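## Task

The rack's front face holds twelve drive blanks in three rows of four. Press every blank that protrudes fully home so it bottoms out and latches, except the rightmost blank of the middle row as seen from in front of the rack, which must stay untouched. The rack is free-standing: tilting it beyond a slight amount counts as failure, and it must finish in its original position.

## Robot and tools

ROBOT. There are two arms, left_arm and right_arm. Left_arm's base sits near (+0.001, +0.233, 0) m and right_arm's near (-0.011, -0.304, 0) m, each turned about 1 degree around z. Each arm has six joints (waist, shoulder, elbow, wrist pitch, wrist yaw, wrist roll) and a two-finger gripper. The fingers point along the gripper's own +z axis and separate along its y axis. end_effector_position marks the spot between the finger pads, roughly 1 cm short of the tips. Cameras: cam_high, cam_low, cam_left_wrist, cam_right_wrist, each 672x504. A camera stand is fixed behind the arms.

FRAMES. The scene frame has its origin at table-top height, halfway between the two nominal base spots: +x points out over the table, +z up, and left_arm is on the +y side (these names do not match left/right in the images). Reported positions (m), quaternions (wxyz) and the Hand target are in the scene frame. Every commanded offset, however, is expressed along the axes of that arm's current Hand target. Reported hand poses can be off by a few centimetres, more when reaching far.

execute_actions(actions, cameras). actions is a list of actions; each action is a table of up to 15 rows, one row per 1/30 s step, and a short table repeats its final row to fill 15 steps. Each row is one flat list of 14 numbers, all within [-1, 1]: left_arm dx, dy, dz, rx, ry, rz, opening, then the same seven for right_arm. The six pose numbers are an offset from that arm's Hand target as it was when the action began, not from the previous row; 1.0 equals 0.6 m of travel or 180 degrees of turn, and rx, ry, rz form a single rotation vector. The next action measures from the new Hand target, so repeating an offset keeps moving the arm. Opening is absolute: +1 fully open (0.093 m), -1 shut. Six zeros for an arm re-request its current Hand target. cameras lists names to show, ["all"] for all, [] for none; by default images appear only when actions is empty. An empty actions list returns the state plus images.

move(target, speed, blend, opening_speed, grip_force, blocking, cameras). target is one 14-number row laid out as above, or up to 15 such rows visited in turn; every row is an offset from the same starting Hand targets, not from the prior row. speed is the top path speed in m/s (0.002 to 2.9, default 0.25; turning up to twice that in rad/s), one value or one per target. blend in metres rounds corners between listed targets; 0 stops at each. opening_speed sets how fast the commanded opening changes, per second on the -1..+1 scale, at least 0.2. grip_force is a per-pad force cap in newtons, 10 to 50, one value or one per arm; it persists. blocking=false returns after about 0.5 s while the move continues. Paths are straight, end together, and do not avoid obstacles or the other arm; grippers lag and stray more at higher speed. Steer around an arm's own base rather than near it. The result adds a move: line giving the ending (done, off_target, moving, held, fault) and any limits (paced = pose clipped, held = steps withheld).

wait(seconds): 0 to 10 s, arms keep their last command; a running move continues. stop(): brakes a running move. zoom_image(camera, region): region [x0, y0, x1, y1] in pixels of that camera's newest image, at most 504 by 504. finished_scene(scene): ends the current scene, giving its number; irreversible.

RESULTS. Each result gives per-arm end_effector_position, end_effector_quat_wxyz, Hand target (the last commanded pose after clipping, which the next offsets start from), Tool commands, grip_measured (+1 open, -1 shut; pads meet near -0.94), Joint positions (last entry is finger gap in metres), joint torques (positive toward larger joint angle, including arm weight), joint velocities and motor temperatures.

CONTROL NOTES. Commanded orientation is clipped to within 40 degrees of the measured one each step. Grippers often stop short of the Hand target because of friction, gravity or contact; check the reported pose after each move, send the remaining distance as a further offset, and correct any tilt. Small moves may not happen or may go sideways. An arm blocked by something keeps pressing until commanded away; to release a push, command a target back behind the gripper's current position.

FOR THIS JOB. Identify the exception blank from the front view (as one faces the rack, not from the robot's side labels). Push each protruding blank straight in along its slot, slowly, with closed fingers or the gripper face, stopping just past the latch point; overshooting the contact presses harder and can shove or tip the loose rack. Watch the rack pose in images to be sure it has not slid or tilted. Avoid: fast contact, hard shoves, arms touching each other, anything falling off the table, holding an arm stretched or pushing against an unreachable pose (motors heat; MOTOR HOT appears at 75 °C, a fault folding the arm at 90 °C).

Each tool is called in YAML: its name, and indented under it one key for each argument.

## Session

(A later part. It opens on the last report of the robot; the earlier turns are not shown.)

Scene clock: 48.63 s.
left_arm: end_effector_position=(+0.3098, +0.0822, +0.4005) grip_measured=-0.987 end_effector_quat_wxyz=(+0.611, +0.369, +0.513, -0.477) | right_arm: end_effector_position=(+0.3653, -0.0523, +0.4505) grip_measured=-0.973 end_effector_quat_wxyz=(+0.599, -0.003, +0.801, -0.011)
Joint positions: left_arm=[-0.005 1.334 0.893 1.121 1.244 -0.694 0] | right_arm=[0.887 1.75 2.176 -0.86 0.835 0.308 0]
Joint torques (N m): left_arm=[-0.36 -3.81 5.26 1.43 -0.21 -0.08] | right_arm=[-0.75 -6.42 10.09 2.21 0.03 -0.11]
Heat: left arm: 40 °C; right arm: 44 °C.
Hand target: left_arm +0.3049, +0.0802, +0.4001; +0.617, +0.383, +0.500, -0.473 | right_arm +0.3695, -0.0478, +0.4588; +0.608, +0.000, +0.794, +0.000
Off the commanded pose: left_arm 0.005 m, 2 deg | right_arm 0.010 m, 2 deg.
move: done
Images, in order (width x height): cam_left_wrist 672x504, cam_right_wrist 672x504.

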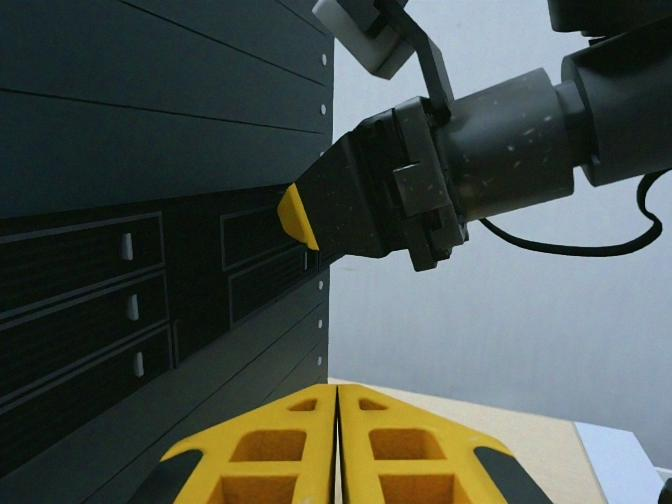

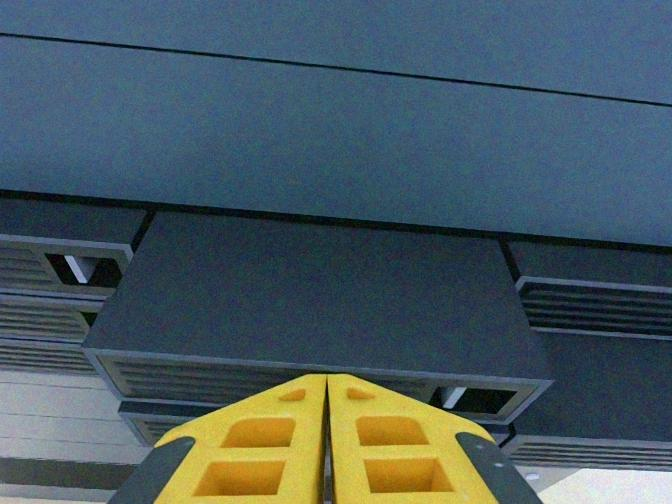

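move:
  target: [0,0,0,0,0,0,-1,-0.0197,0,0.0724,0,0,0,-1]
  speed: 0.08
  cameras: ["cam_left_wrist","cam_right_wrist"]

zoom_image:
  camera: "cam_left_wrist"
  region: [140, 120, 440, 345]

Scene clock: 50.57 s.
left_arm: end_effector_position=(+0.3098, +0.0822, +0.4005) grip_measured=-0.987 end_effector_quat_wxyz=(+0.611, +0.369, +0.513, -0.477) | right_arm: end_effector_position=(+0.3997, -0.0524, +0.4520) grip_measured=-0.973 end_effector_quat_wxyz=(+0.596, -0.007, +0.803, -0.016)
Joint positions: left_arm=[-0.005 1.334 0.893 1.121 1.244 -0.694 0] | right_arm=[0.814 1.868 2.338 -0.884 0.769 0.26 0]
Joint torques (N m): left_arm=[-0.36 -3.79 5.23 1.43 -0.21 -0.07] | right_arm=[-1.94 -5.91 10.4 2.53 -0.13 -0.12]
Heat: left arm: 40 °C; right arm: 44 °C.
Hand target: left_arm +0.3049, +0.0802, +0.4001; +0.617, +0.383, +0.500, -0.473 | right_arm +0.4146, -0.0478, +0.4588; +0.608, +0.000, +0.794, +0.000
Off the commanded pose: left_arm 0.005 m, 2 deg | right_arm 0.017 m, 3 deg.
move: off_target (right_arm)
Images, in order (width x height): cam_left_wrist 672x504, cam_right_wrist 672x504.

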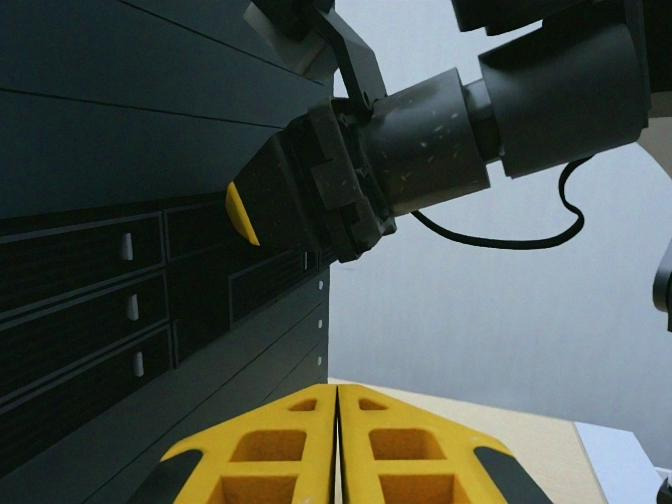

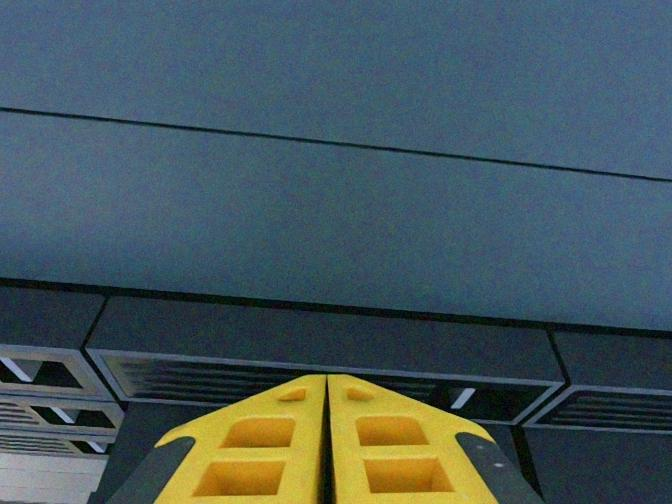

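Scaled by 1.680 from the camera's 672x504 image, which has a finer 960x720 frame.

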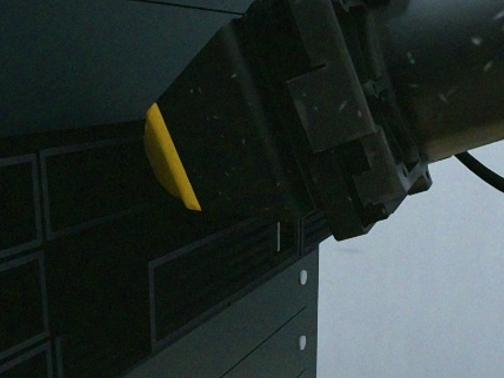

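move:
  target: [0,0,0,0,0,0,-1,-0.0079,0,0.029,0,0,0,-1]
  speed: 0.08
  cameras: ["cam_right_wrist"]

zoom_image:
  camera: "cam_right_wrist"
  region: [0, 260, 250, 430]

zoom_image:
  camera: "cam_right_wrist"
  region: [420, 290, 670, 460]

Scene clock: 52.47 s.
left_arm: end_effector_position=(+0.3098, +0.0822, +0.4005) grip_measured=-0.987 end_effector_quat_wxyz=(+0.611, +0.369, +0.513, -0.477) | right_arm: end_effector_position=(+0.4008, -0.0518, +0.4520) grip_measured=-0.973 end_effector_quat_wxyz=(+0.585, -0.022, +0.811, -0.014)
Joint positions: left_arm=[-0.005 1.334 0.893 1.121 1.244 -0.694 0] | right_arm=[0.803 1.9 2.416 -0.953 0.73 0.251 0]
Joint torques (N m): left_arm=[-0.38 -3.77 5.24 1.43 -0.21 -0.07] | right_arm=[-4.01 -4.03 9.26 3.14 -0.09 -0.13]
Heat: left arm: 40 °C; right arm: 45 °C.
Hand target: left_arm +0.3049, +0.0802, +0.4001; +0.617, +0.383, +0.500, -0.473 | right_arm +0.4326, -0.0478, +0.4589; +0.608, +0.000, +0.794, +0.000
Off the commanded pose: left_arm 0.005 m, 2 deg | right_arm 0.033 m, 4 deg.
move: off_target (right_arm)
Images, in order (width x height): cam_right_wrist 672x504.

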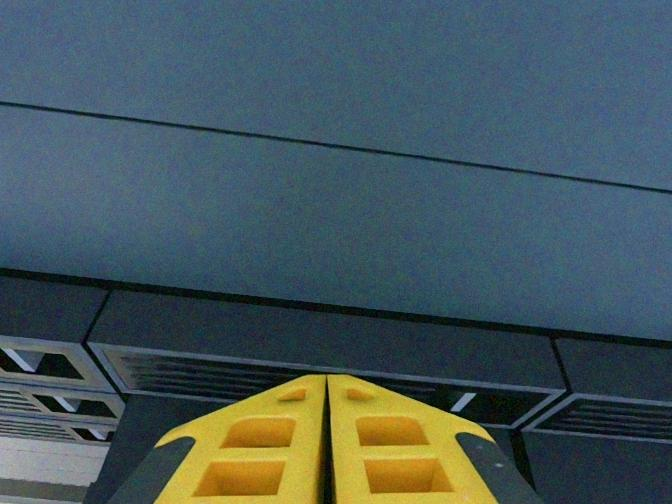

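Scaled by 2.016 from the camera's 672x504 image, which has a finer 960x720 frame.

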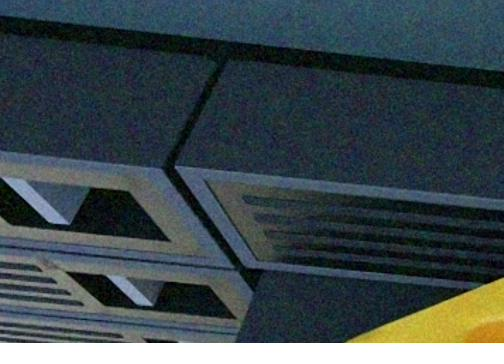

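Scaled by 2.016 from the camera's 672x504 image, which has a finer 960x720 frame.

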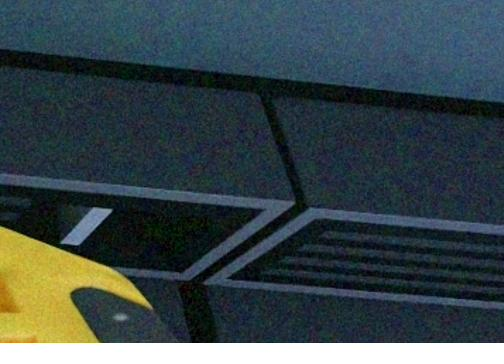

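move:
  target:
    - [0,0,0,0,0,0,-1,0.0357,0,-0.163,0,0,0,-1]
    - [0,0,0,0,0,0,-1,0.0952,0.018,-0.1468,0,0,0,-1]
  speed: 0.18
  blend: [0.005,0]
  cameras: ["cam_left_wrist","cam_right_wrist"]

zoom_image:
  camera: "cam_left_wrist"
  region: [140, 120, 440, 345]

zoom_image:
  camera: "cam_right_wrist"
  region: [100, 0, 600, 300]

Scene clock: 60.47 s.
left_arm: end_effector_position=(+0.3098, +0.0822, +0.4005) grip_measured=-0.987 end_effector_quat_wxyz=(+0.611, +0.369, +0.513, -0.477) | right_arm: end_effector_position=(+0.3393, -0.0309, +0.4108) grip_measured=-0.973 end_effector_quat_wxyz=(+0.591, -0.022, +0.806, -0.020)
Joint positions: left_arm=[-0.005 1.334 0.893 1.121 1.244 -0.694 0] | right_arm=[0.984 1.675 1.936 -0.771 0.907 0.352 0]
Joint torques (N m): left_arm=[-0.35 -3.82 5.23 1.44 -0.21 -0.08] | right_arm=[0.7 -11.47 6.35 2.2 0.33 0.22]
Heat: left arm: 41 °C; right arm: 48 °C.
Hand target: left_arm +0.3049, +0.0802, +0.4001; +0.617, +0.383, +0.500, -0.473 | right_arm +0.3326, -0.0370, +0.4267; +0.608, +0.000, +0.794, +0.000
Off the commanded pose: left_arm 0.005 m, 2 deg | right_arm 0.018 m, 4 deg.
move: off_target (right_arm)
Images, in order (width x height): cam_left_wrist 672x504, cam_right_wrist 672x504.

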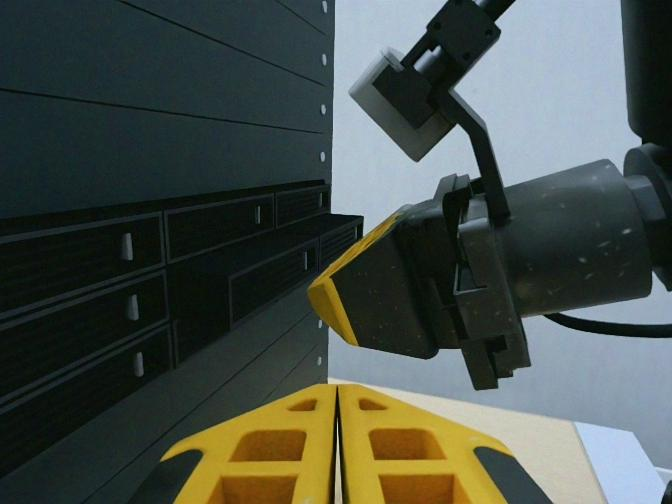

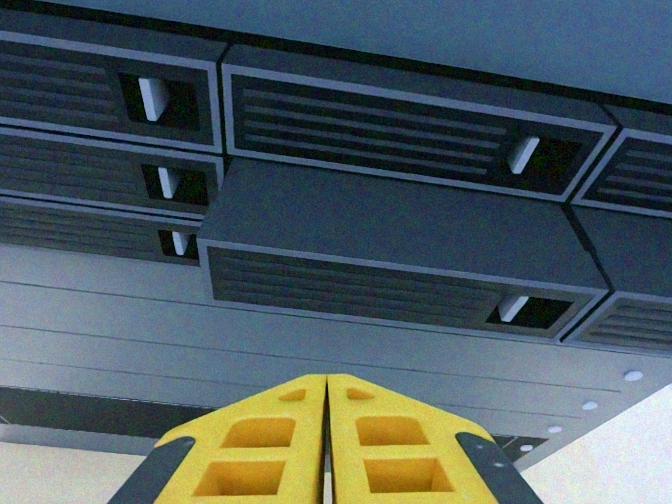

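Scaled by 1.680 from the camera's 672x504 image, which has a finer 960x720 frame.

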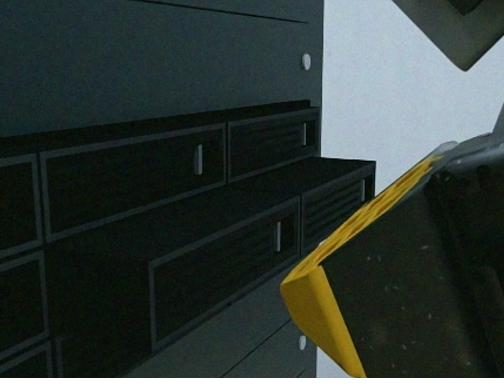

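Scaled by 1.008 from the camera's 672x504 image, which has a finer 960x720 frame.

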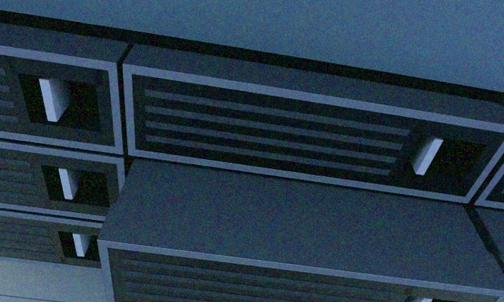

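move:
  target: [0,0,0,0,0,0,-1,-0.026,0.002,0.0706,0,0,0,-1]
  speed: 0.1
  cameras: ["cam_left_wrist","cam_right_wrist"]

zoom_image:
  camera: "cam_left_wrist"
  region: [140, 120, 440, 345]

Scene clock: 62.83 s.
left_arm: end_effector_position=(+0.3098, +0.0822, +0.4005) grip_measured=-0.987 end_effector_quat_wxyz=(+0.611, +0.369, +0.513, -0.477) | right_arm: end_effector_position=(+0.3729, -0.0410, +0.4204) grip_measured=-0.973 end_effector_quat_wxyz=(+0.597, -0.005, +0.802, -0.014)
Joint positions: left_arm=[-0.005 1.334 0.893 1.121 1.244 -0.694 0] | right_arm=[0.892 1.727 2.01 -0.726 0.839 0.311 0]
Joint torques (N m): left_arm=[-0.36 -3.78 5.22 1.44 -0.21 -0.08] | right_arm=[-0.59 -6.74 10.91 2.25 0.04 -0.1]
Heat: left arm: 41 °C; right arm: 48 °C.
Hand target: left_arm +0.3049, +0.0802, +0.4001; +0.617, +0.383, +0.500, -0.473 | right_arm +0.3776, -0.0358, +0.4307; +0.608, +0.000, +0.794, +0.000
Off the commanded pose: left_arm 0.005 m, 2 deg | right_arm 0.013 m, 2 deg.
move: off_target (right_arm)
Images, in order (width x height): cam_left_wrist 672x504, cam_right_wrist 672x504.

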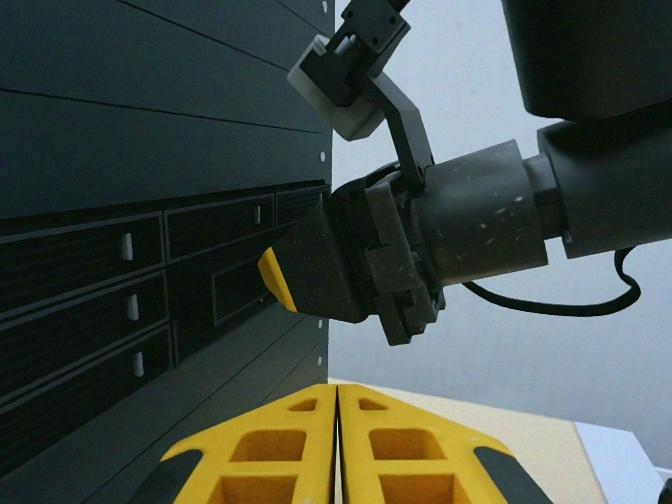

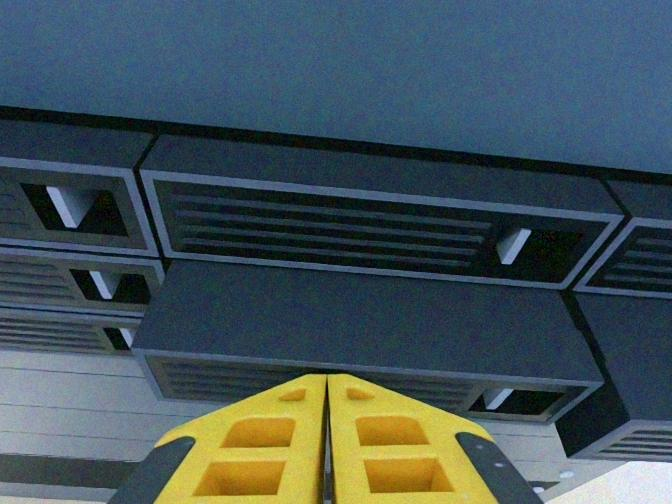

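Scaled by 1.680 from the camera's 672x504 image, which has a finer 960x720 frame.

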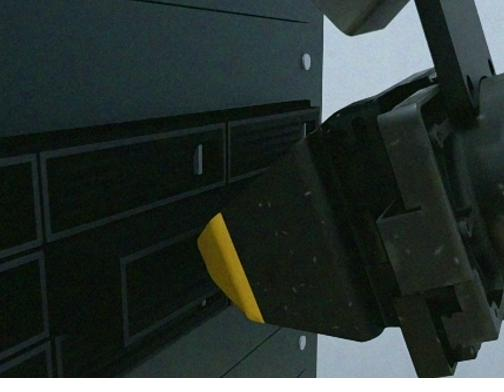

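move:
  target: [0,0,0,0,0,0,-1,-0.0253,0.006,0.0963,0,0,0,-1]
  speed: 0.08
  cameras: ["cam_left_wrist","cam_right_wrist"]

zoom_image:
  camera: "cam_right_wrist"
  region: [0, 200, 336, 430]

Scene clock: 65.27 s.
left_arm: end_effector_position=(+0.3098, +0.0822, +0.4005) grip_measured=-0.987 end_effector_quat_wxyz=(+0.611, +0.369, +0.513, -0.477) | right_arm: end_effector_position=(+0.4021, -0.0391, +0.4232) grip_measured=-0.973 end_effector_quat_wxyz=(+0.585, -0.021, +0.811, -0.023)
Joint positions: left_arm=[-0.005 1.334 0.893 1.121 1.244 -0.694 0] | right_arm=[0.831 1.85 2.205 -0.81 0.772 0.263 0]
Joint torques (N m): left_arm=[-0.38 -3.81 5.26 1.44 -0.2 -0.08] | right_arm=[-4.64 -3.73 10.56 3.24 -0.19 -0.14]
Heat: left arm: 41 °C; right arm: 48 °C.
Hand target: left_arm +0.3049, +0.0802, +0.4001; +0.617, +0.383, +0.500, -0.473 | right_arm +0.4374, -0.0322, +0.4303; +0.608, +0.000, +0.794, +0.000
Off the commanded pose: left_arm 0.005 m, 2 deg | right_arm 0.037 m, 5 deg.
move: off_target (right_arm)
Images, in order (width x height): cam_left_wrist 672x504, cam_right_wrist 672x504.

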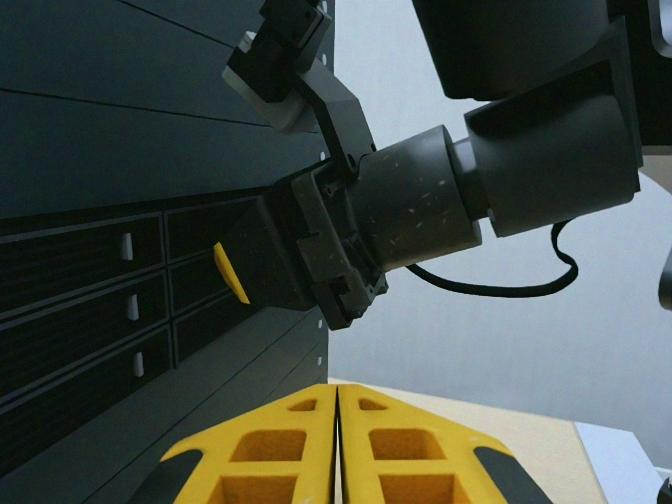

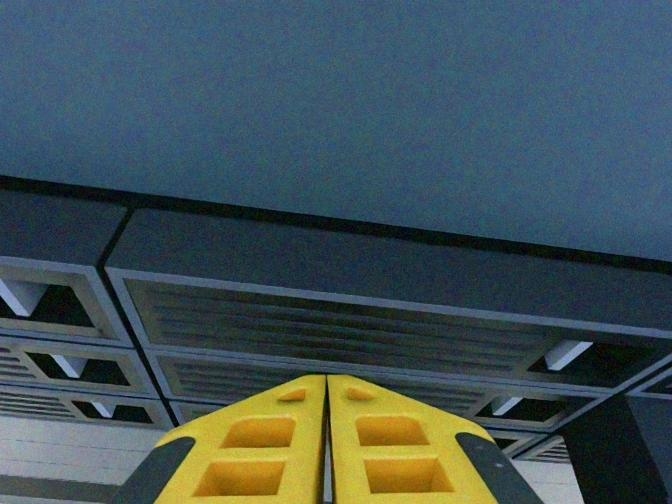

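Scaled by 1.500 from the camera's 672x504 image, which has a finer 960x720 frame.

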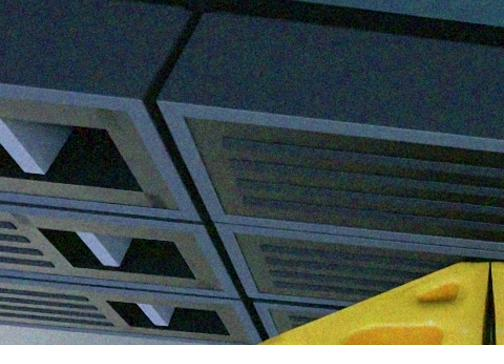

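move:
  target: [0,0,0,0,0,0,-1,0.03,0,-0.2,0,0,0,-1]
  speed: 0.18
  cameras: ["cam_left_wrist","cam_right_wrist"]

zoom_image:
  camera: "cam_right_wrist"
  region: [60, 0, 396, 252]

zoom_image:
  camera: "cam_right_wrist"
  region: [336, 0, 672, 300]

zoom_image:
  camera: "cam_left_wrist"
  region: [100, 140, 400, 390]

Scene clock: 67.77 s.
left_arm: end_effector_position=(+0.3098, +0.0822, +0.4005) grip_measured=-0.987 end_effector_quat_wxyz=(+0.611, +0.369, +0.513, -0.477) | right_arm: end_effector_position=(+0.3232, -0.0250, +0.4477) grip_measured=-0.973 end_effector_quat_wxyz=(+0.613, -0.003, +0.790, +0.008)
Joint positions: left_arm=[-0.005 1.334 0.893 1.121 1.244 -0.694 0] | right_arm=[1.035 1.69 2.064 -0.814 0.951 0.375 0]
Joint torques (N m): left_arm=[-0.36 -3.78 5.23 1.44 -0.2 -0.07] | right_arm=[0.44 -9.36 5.89 1.46 0.31 0.32]
Heat: left arm: 41 °C; right arm: 48 °C.
Hand target: left_arm +0.3049, +0.0802, +0.4001; +0.617, +0.383, +0.500, -0.473 | right_arm +0.3168, -0.0322, +0.4443; +0.608, +0.000, +0.794, +0.000
Off the commanded pose: left_arm 0.005 m, 2 deg | right_arm 0.010 m, 1 deg.
move: done
Images, in order (width x height): cam_left_wrist 672x504, cam_right_wrist 672x504.

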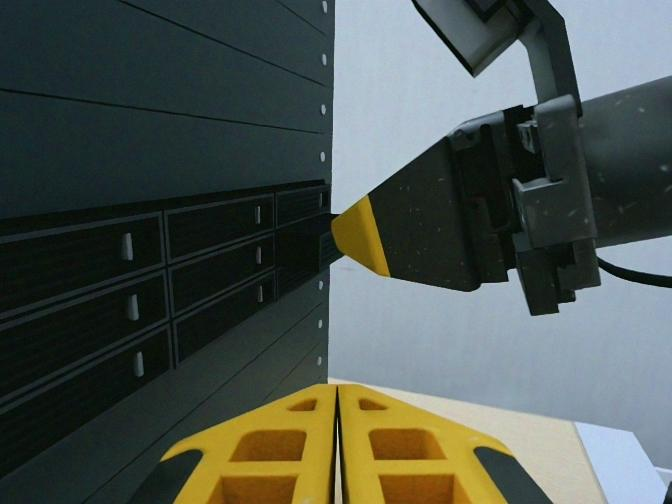

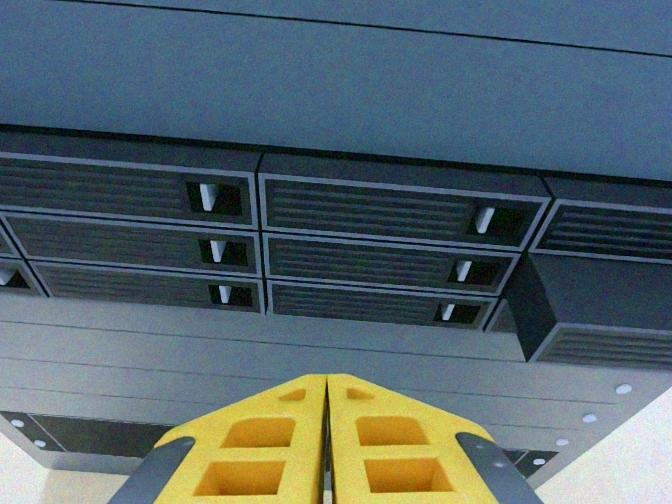

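Scaled by 1.500 from the camera's 672x504 image, which has a finer 960x720 frame.

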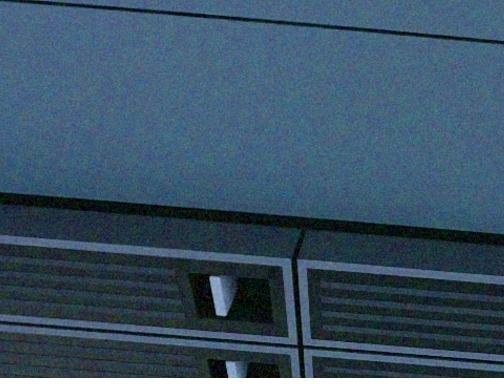

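Scaled by 1.500 from the camera's 672x504 image, which has a finer 960x720 frame.

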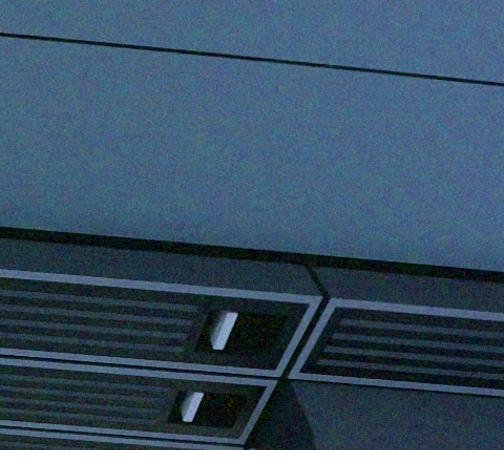

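Scaled by 1.680 from the camera's 672x504 image, which has a finer 960x720 frame.

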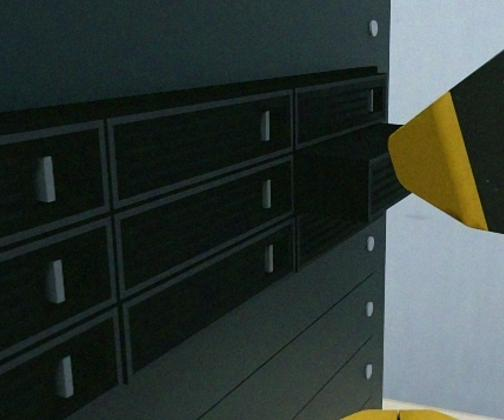

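move:
  target:
    - [0,0,0,0,0,0,-1,0.0218,0,-0.0804,0,0,0,-1]
    - [0,0,0,0,0,0,-1,0.062,-0.213,-0.0125,-0.0218,-0.0218,0.4995,1]
  speed: 0.25
  blend: [0.01,0]
  cameras: ["cam_left_wrist","cam_right_wrist","cam_high"]

zoom_image:
  camera: "cam_left_wrist"
  region: [200, 120, 500, 345]

Scene clock: 76.87 s.
left_arm: end_effector_position=(+0.3098, +0.0822, +0.4005) grip_measured=-0.987 end_effector_quat_wxyz=(+0.611, +0.369, +0.513, -0.477) | right_arm: end_effector_position=(+0.3014, -0.1572, +0.4040) grip_measured=+1.000 end_effector_quat_wxyz=(+0.457, +0.538, +0.560, +0.435)
Joint positions: left_arm=[-0.005 1.334 0.893 1.121 1.244 -0.694 0] | right_arm=[0.803 1.136 1.332 -0.484 0.767 1.728 0.093]
Joint torques (N m): left_arm=[-0.35 -3.79 5.23 1.43 -0.2 -0.08] | right_arm=[-0.8 -4.41 6.65 2.35 0.04 0.23]
Heat: left arm: 41 °C; right arm: 47 °C.
Hand target: left_arm +0.3049, +0.0802, +0.4001; +0.617, +0.383, +0.500, -0.473 | right_arm +0.2998, -0.1600, +0.4103; +0.454, +0.542, +0.542, +0.454
Off the commanded pose: left_arm 0.005 m, 2 deg | right_arm 0.007 m, 3 deg.
move: off_target (right_arm); target 2's new opening was sent with right_arm's hand 0.007 m and 3 deg from that target
Images, in order (width x height): cam_high 672x504, cam_left_wrist 672x504, cam_right_wrist 672x504.

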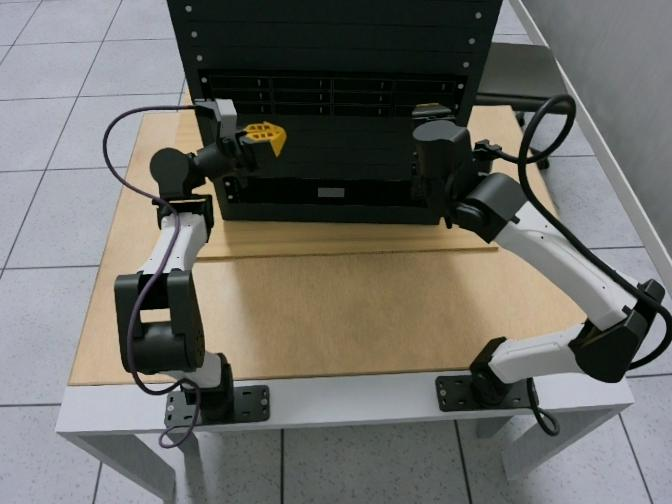

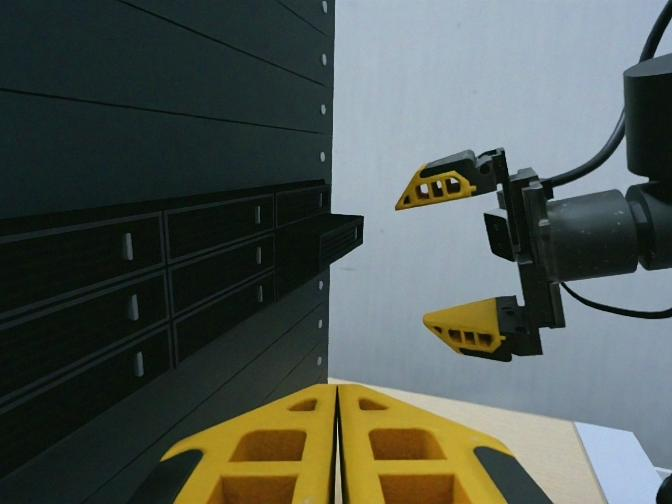

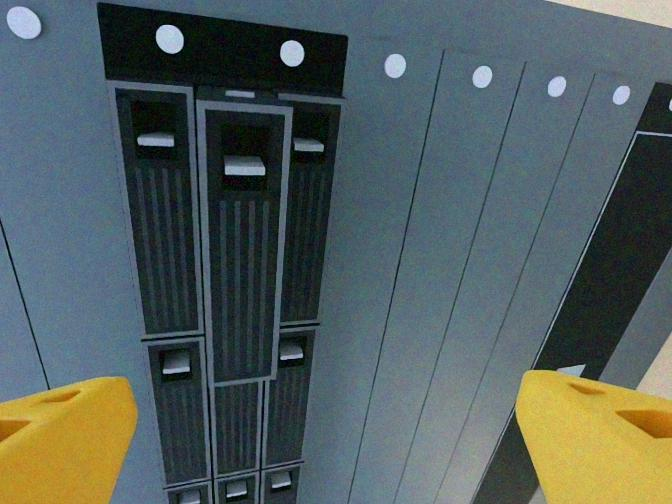

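Scaled by 1.680 from the camera's 672x504 image, which has a finer 960x720 frame.

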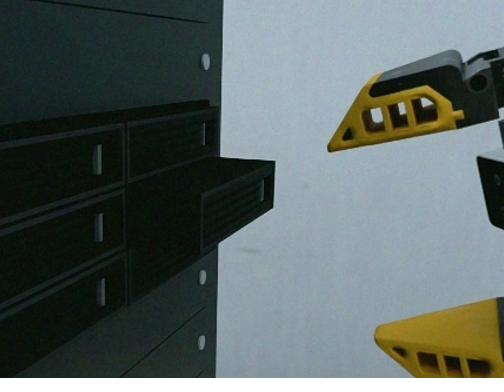

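move:
  target: [0,0,0,0,0,0,-1,0,0.0267,0.1223,0,0,0,1]
  speed: 0.12
  cameras: ["cam_left_wrist","cam_right_wrist"]

zoom_image:
  camera: "cam_left_wrist"
  region: [200, 120, 500, 345]

Scene clock: 80.07 s.
left_arm: end_effector_position=(+0.3098, +0.0822, +0.4005) grip_measured=-0.987 end_effector_quat_wxyz=(+0.611, +0.369, +0.513, -0.477) | right_arm: end_effector_position=(+0.3707, -0.1617, +0.3947) grip_measured=+1.000 end_effector_quat_wxyz=(+0.445, +0.552, +0.554, +0.437)
Joint positions: left_arm=[-0.005 1.334 0.893 1.121 1.244 -0.694 0] | right_arm=[0.601 1.307 1.404 -0.366 0.571 1.707 0.093]
Joint torques (N m): left_arm=[-0.35 -3.78 5.26 1.44 -0.21 -0.08] | right_arm=[-0.79 -3.55 11.92 2.47 0.05 -0.21]
Heat: left arm: 41 °C; right arm: 47 °C.
Hand target: left_arm +0.3049, +0.0802, +0.4001; +0.617, +0.383, +0.500, -0.473 | right_arm +0.3749, -0.1600, +0.4131; +0.454, +0.542, +0.542, +0.454
Off the commanded pose: left_arm 0.005 m, 2 deg | right_arm 0.019 m, 3 deg.
move: off_target (right_arm)
Images, in order (width x height): cam_left_wrist 672x504, cam_right_wrist 672x504.

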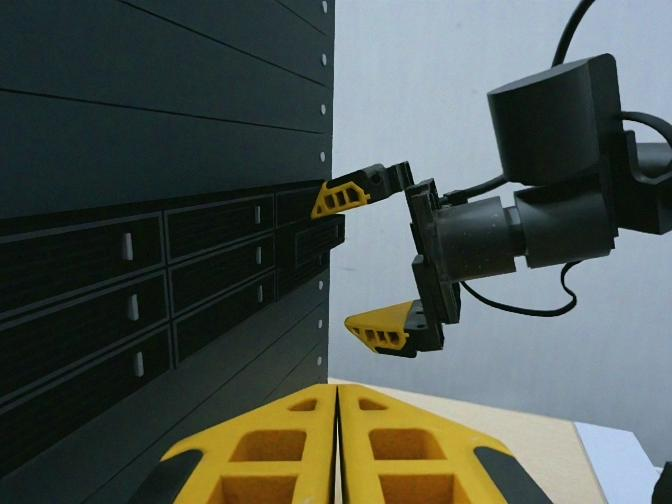

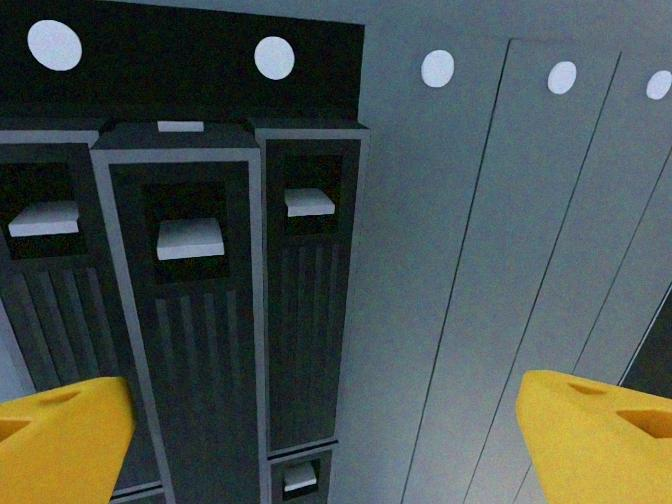

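Scaled by 1.680 from the camera's 672x504 image, which has a finer 960x720 frame.

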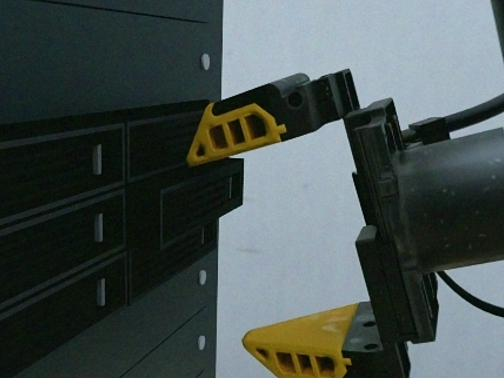

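move:
  target: [0,0,0,0,0,0,-1,0,0.005,-0.105,0,0,0,1]
  speed: 0.15
  cameras: ["cam_left_wrist","cam_right_wrist"]

zoom_image:
  camera: "cam_left_wrist"
  region: [200, 120, 500, 345]

Scene clock: 83.07 s.
left_arm: end_effector_position=(+0.3098, +0.0822, +0.4005) grip_measured=-0.987 end_effector_quat_wxyz=(+0.611, +0.369, +0.513, -0.477) | right_arm: end_effector_position=(+0.3176, -0.1545, +0.4276) grip_measured=+1.000 end_effector_quat_wxyz=(+0.452, +0.533, +0.544, +0.464)
Joint positions: left_arm=[-0.005 1.334 0.893 1.121 1.244 -0.694 0] | right_arm=[0.749 1.182 1.404 -0.433 0.697 1.71 0.093]
Joint torques (N m): left_arm=[-0.36 -3.77 5.23 1.44 -0.21 -0.08] | right_arm=[0.73 -3.51 9.32 1.64 0.26 0.22]
Heat: left arm: 41 °C; right arm: 47 °C.
Hand target: left_arm +0.3049, +0.0802, +0.4001; +0.617, +0.383, +0.500, -0.473 | right_arm +0.3134, -0.1600, +0.4272; +0.454, +0.542, +0.542, +0.454
Off the commanded pose: left_arm 0.005 m, 2 deg | right_arm 0.007 m, 2 deg.
move: done
Images, in order (width x height): cam_left_wrist 672x504, cam_right_wrist 672x504.

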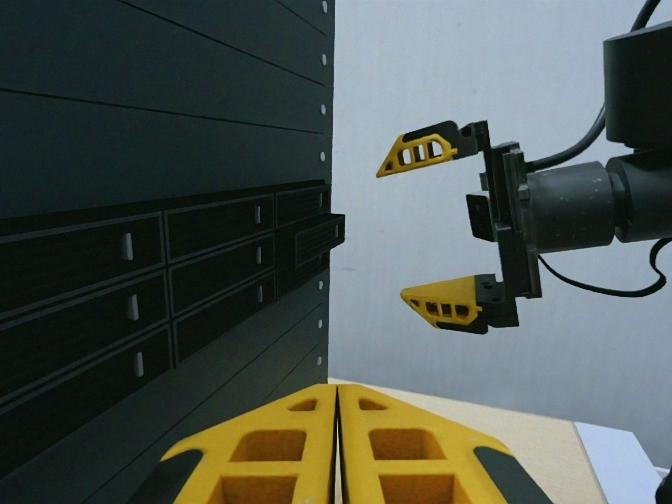

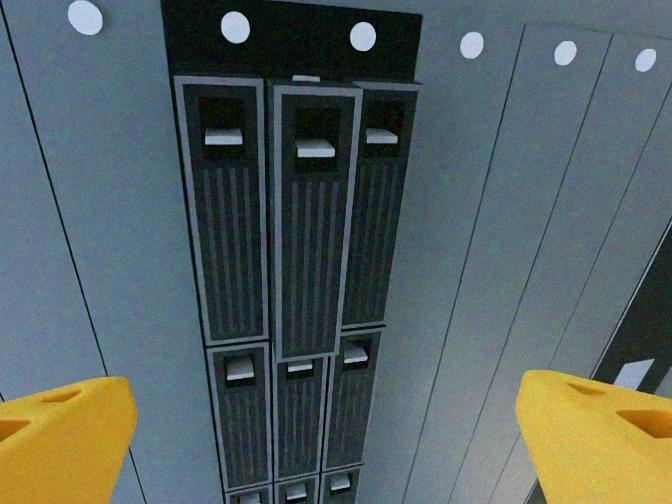

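Scaled by 1.680 from the camera's 672x504 image, which has a finer 960x720 frame.

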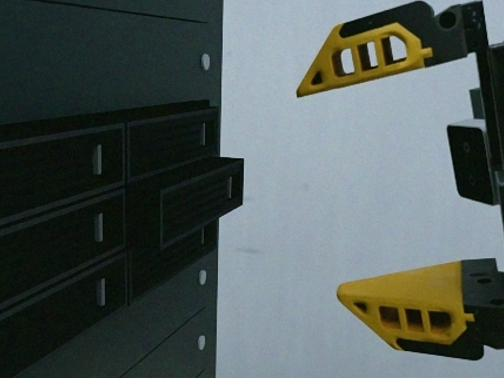

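move:
  target: [0,0,0,0,0,0,-1,0,0.002,0.0877,0,0,0,1]
  speed: 0.12
  cameras: ["cam_left_wrist"]

zoom_image:
  camera: "cam_left_wrist"
  region: [200, 120, 500, 345]

Scene clock: 85.40 s.
left_arm: end_effector_position=(+0.3098, +0.0822, +0.4005) grip_measured=-0.987 end_effector_quat_wxyz=(+0.611, +0.369, +0.513, -0.477) | right_arm: end_effector_position=(+0.3621, -0.1607, +0.3998) grip_measured=+1.000 end_effector_quat_wxyz=(+0.445, +0.551, +0.556, +0.435)
Joint positions: left_arm=[-0.005 1.334 0.893 1.121 1.244 -0.694 0] | right_arm=[0.622 1.291 1.418 -0.401 0.591 1.71 0.093]
Joint torques (N m): left_arm=[-0.38 -3.79 5.22 1.43 -0.21 -0.07] | right_arm=[-0.85 -3.62 11.73 2.45 0.01 -0.19]
Heat: left arm: 41 °C; right arm: 47 °C.
Hand target: left_arm +0.3049, +0.0802, +0.4001; +0.617, +0.383, +0.500, -0.473 | right_arm +0.3654, -0.1600, +0.4191; +0.454, +0.542, +0.542, +0.454
Off the commanded pose: left_arm 0.005 m, 2 deg | right_arm 0.020 m, 3 deg.
move: off_target (right_arm)
Images, in order (width x height): cam_left_wrist 672x504.

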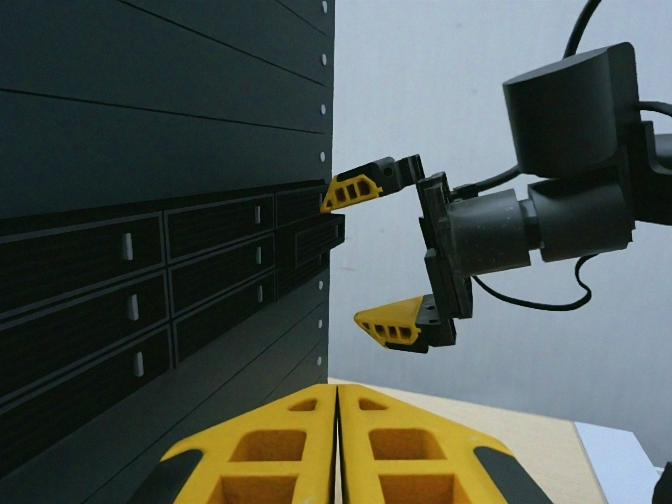

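Scaled by 1.680 from the camera's 672x504 image, which has a finer 960x720 frame.

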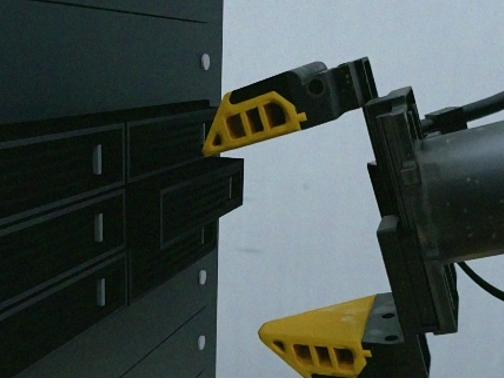

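move:
  target: [0,0,0,0,0,0,-1,0,0.017,0.0478,0,0,0,1]
  speed: 0.08
  cameras: ["cam_left_wrist"]

zoom_image:
  camera: "cam_left_wrist"
  region: [200, 120, 500, 345]

Scene clock: 87.20 s.
left_arm: end_effector_position=(+0.3098, +0.0822, +0.4005) grip_measured=-0.987 end_effector_quat_wxyz=(+0.611, +0.369, +0.513, -0.477) | right_arm: end_effector_position=(+0.3801, -0.1601, +0.4061) grip_measured=+1.000 end_effector_quat_wxyz=(+0.444, +0.552, +0.556, +0.436)
Joint positions: left_arm=[-0.005 1.334 0.893 1.121 1.244 -0.694 0] | right_arm=[0.585 1.354 1.49 -0.405 0.554 1.702 0.093]
Joint torques (N m): left_arm=[-0.34 -3.79 5.26 1.44 -0.2 -0.08] | right_arm=[-2.36 -1.47 13.08 2.66 -0.13 -0.27]
Heat: left arm: 41 °C; right arm: 48 °C.
Hand target: left_arm +0.3049, +0.0802, +0.4001; +0.617, +0.383, +0.500, -0.473 | right_arm +0.3954, -0.1600, +0.4241; +0.454, +0.542, +0.542, +0.454
Off the commanded pose: left_arm 0.005 m, 2 deg | right_arm 0.024 m, 3 deg.
move: off_target (right_arm)
Images, in order (width x height): cam_left_wrist 672x504.

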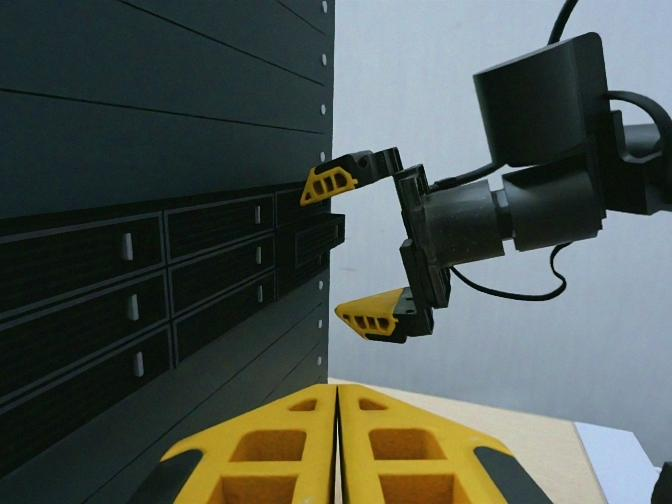

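Scaled by 1.680 from the camera's 672x504 image, which has a finer 960x720 frame.

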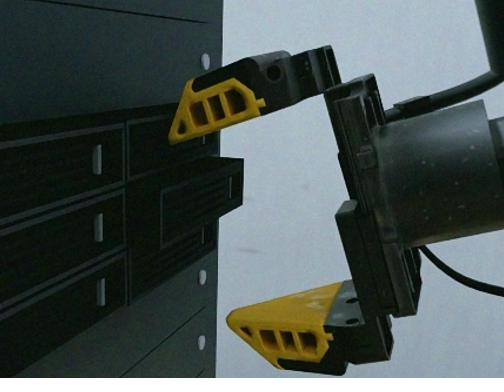

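move:
  target: [0,0,0,0,0,0,-1,0,0.0058,0.0328,0,0,0,1]
  speed: 0.08
  cameras: ["cam_left_wrist"]

zoom_image:
  camera: "cam_left_wrist"
  region: [200, 120, 500, 345]

Scene clock: 88.97 s.
left_arm: end_effector_position=(+0.3098, +0.0822, +0.4005) grip_measured=-0.987 end_effector_quat_wxyz=(+0.611, +0.369, +0.513, -0.477) | right_arm: end_effector_position=(+0.3804, -0.1607, +0.4073) grip_measured=+1.000 end_effector_quat_wxyz=(+0.433, +0.549, +0.569, +0.431)
Joint positions: left_arm=[-0.005 1.334 0.893 1.121 1.244 -0.694 0] | right_arm=[0.57 1.363 1.528 -0.459 0.516 1.699 0.093]
Joint torques (N m): left_arm=[-0.36 -3.79 5.24 1.43 -0.21 -0.08] | right_arm=[-4.19 1.61 12.74 3.37 -0.12 -0.33]
Heat: left arm: 41 °C; right arm: 48 °C.
Hand target: left_arm +0.3049, +0.0802, +0.4001; +0.617, +0.383, +0.500, -0.473 | right_arm +0.4154, -0.1600, +0.4240; +0.454, +0.542, +0.542, +0.454
Off the commanded pose: left_arm 0.005 m, 2 deg | right_arm 0.039 m, 5 deg.
move: off_target (right_arm)
Images, in order (width x height): cam_left_wrist 672x504.

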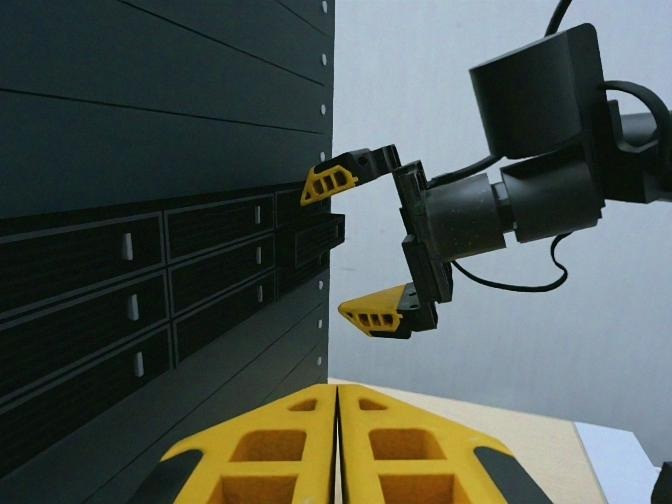

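Scaled by 1.680 from the camera's 672x504 image, which has a finer 960x720 frame.

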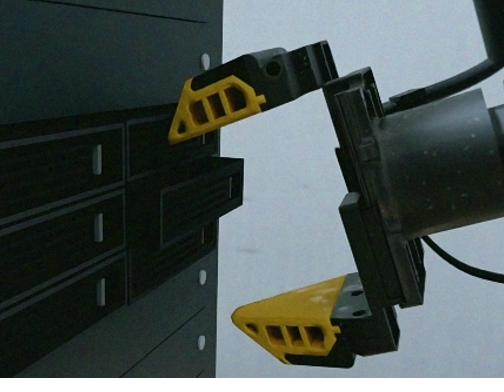

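move:
  target: [0,0,0,0,0,0,-1,0,0.005,0.02,-0.05,0,0,1]
  speed: 0.08
  cameras: ["cam_left_wrist"]

zoom_image:
  camera: "cam_left_wrist"
  region: [200, 120, 500, 345]

Scene clock: 92.27 s.
left_arm: end_effector_position=(+0.3098, +0.0822, +0.4005) grip_measured=-0.987 end_effector_quat_wxyz=(+0.611, +0.369, +0.513, -0.477) | right_arm: end_effector_position=(+0.3824, -0.1623, +0.4060) grip_measured=+1.000 end_effector_quat_wxyz=(+0.458, +0.529, +0.560, +0.444)
Joint positions: left_arm=[-0.005 1.334 0.893 1.121 1.244 -0.694 0] | right_arm=[0.567 1.33 1.427 -0.315 0.523 1.636 0.093]
Joint torques (N m): left_arm=[-0.36 -3.81 5.26 1.43 -0.21 -0.08] | right_arm=[-4.98 2.24 7.6 4.66 -0.13 -0.4]
Motor temperatures (°C): left_arm=[29 35 41 37 29 27 29] | right_arm=[29 39 43 51 28 26 29]
Heat: left arm: 41 °C; right arm: 51 °C.
Hand target: left_arm +0.3049, +0.0802, +0.4001; +0.617, +0.383, +0.500, -0.473 | right_arm +0.4278, -0.1600, +0.4249; +0.495, +0.505, +0.505, +0.495
Off the commanded pose: left_arm 0.005 m, 2 deg | right_arm 0.049 m, 10 deg.
move: off_target (right_arm)
Images, in order (width x height): cam_left_wrist 672x504.

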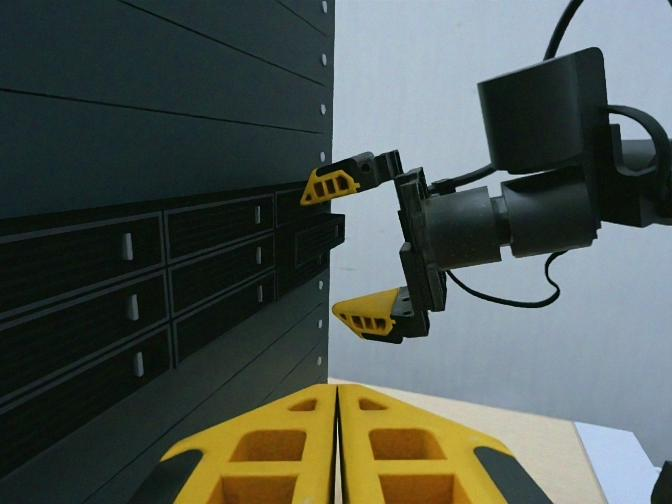

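Scaled by 1.680 from the camera's 672x504 image, which has a finer 960x720 frame.

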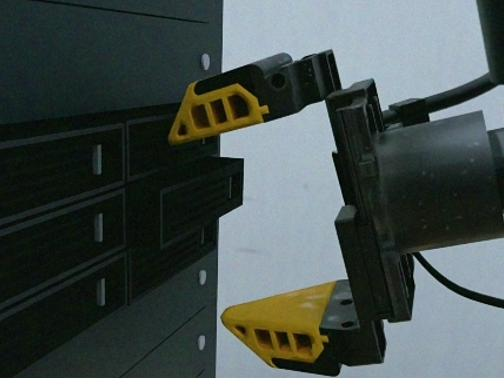

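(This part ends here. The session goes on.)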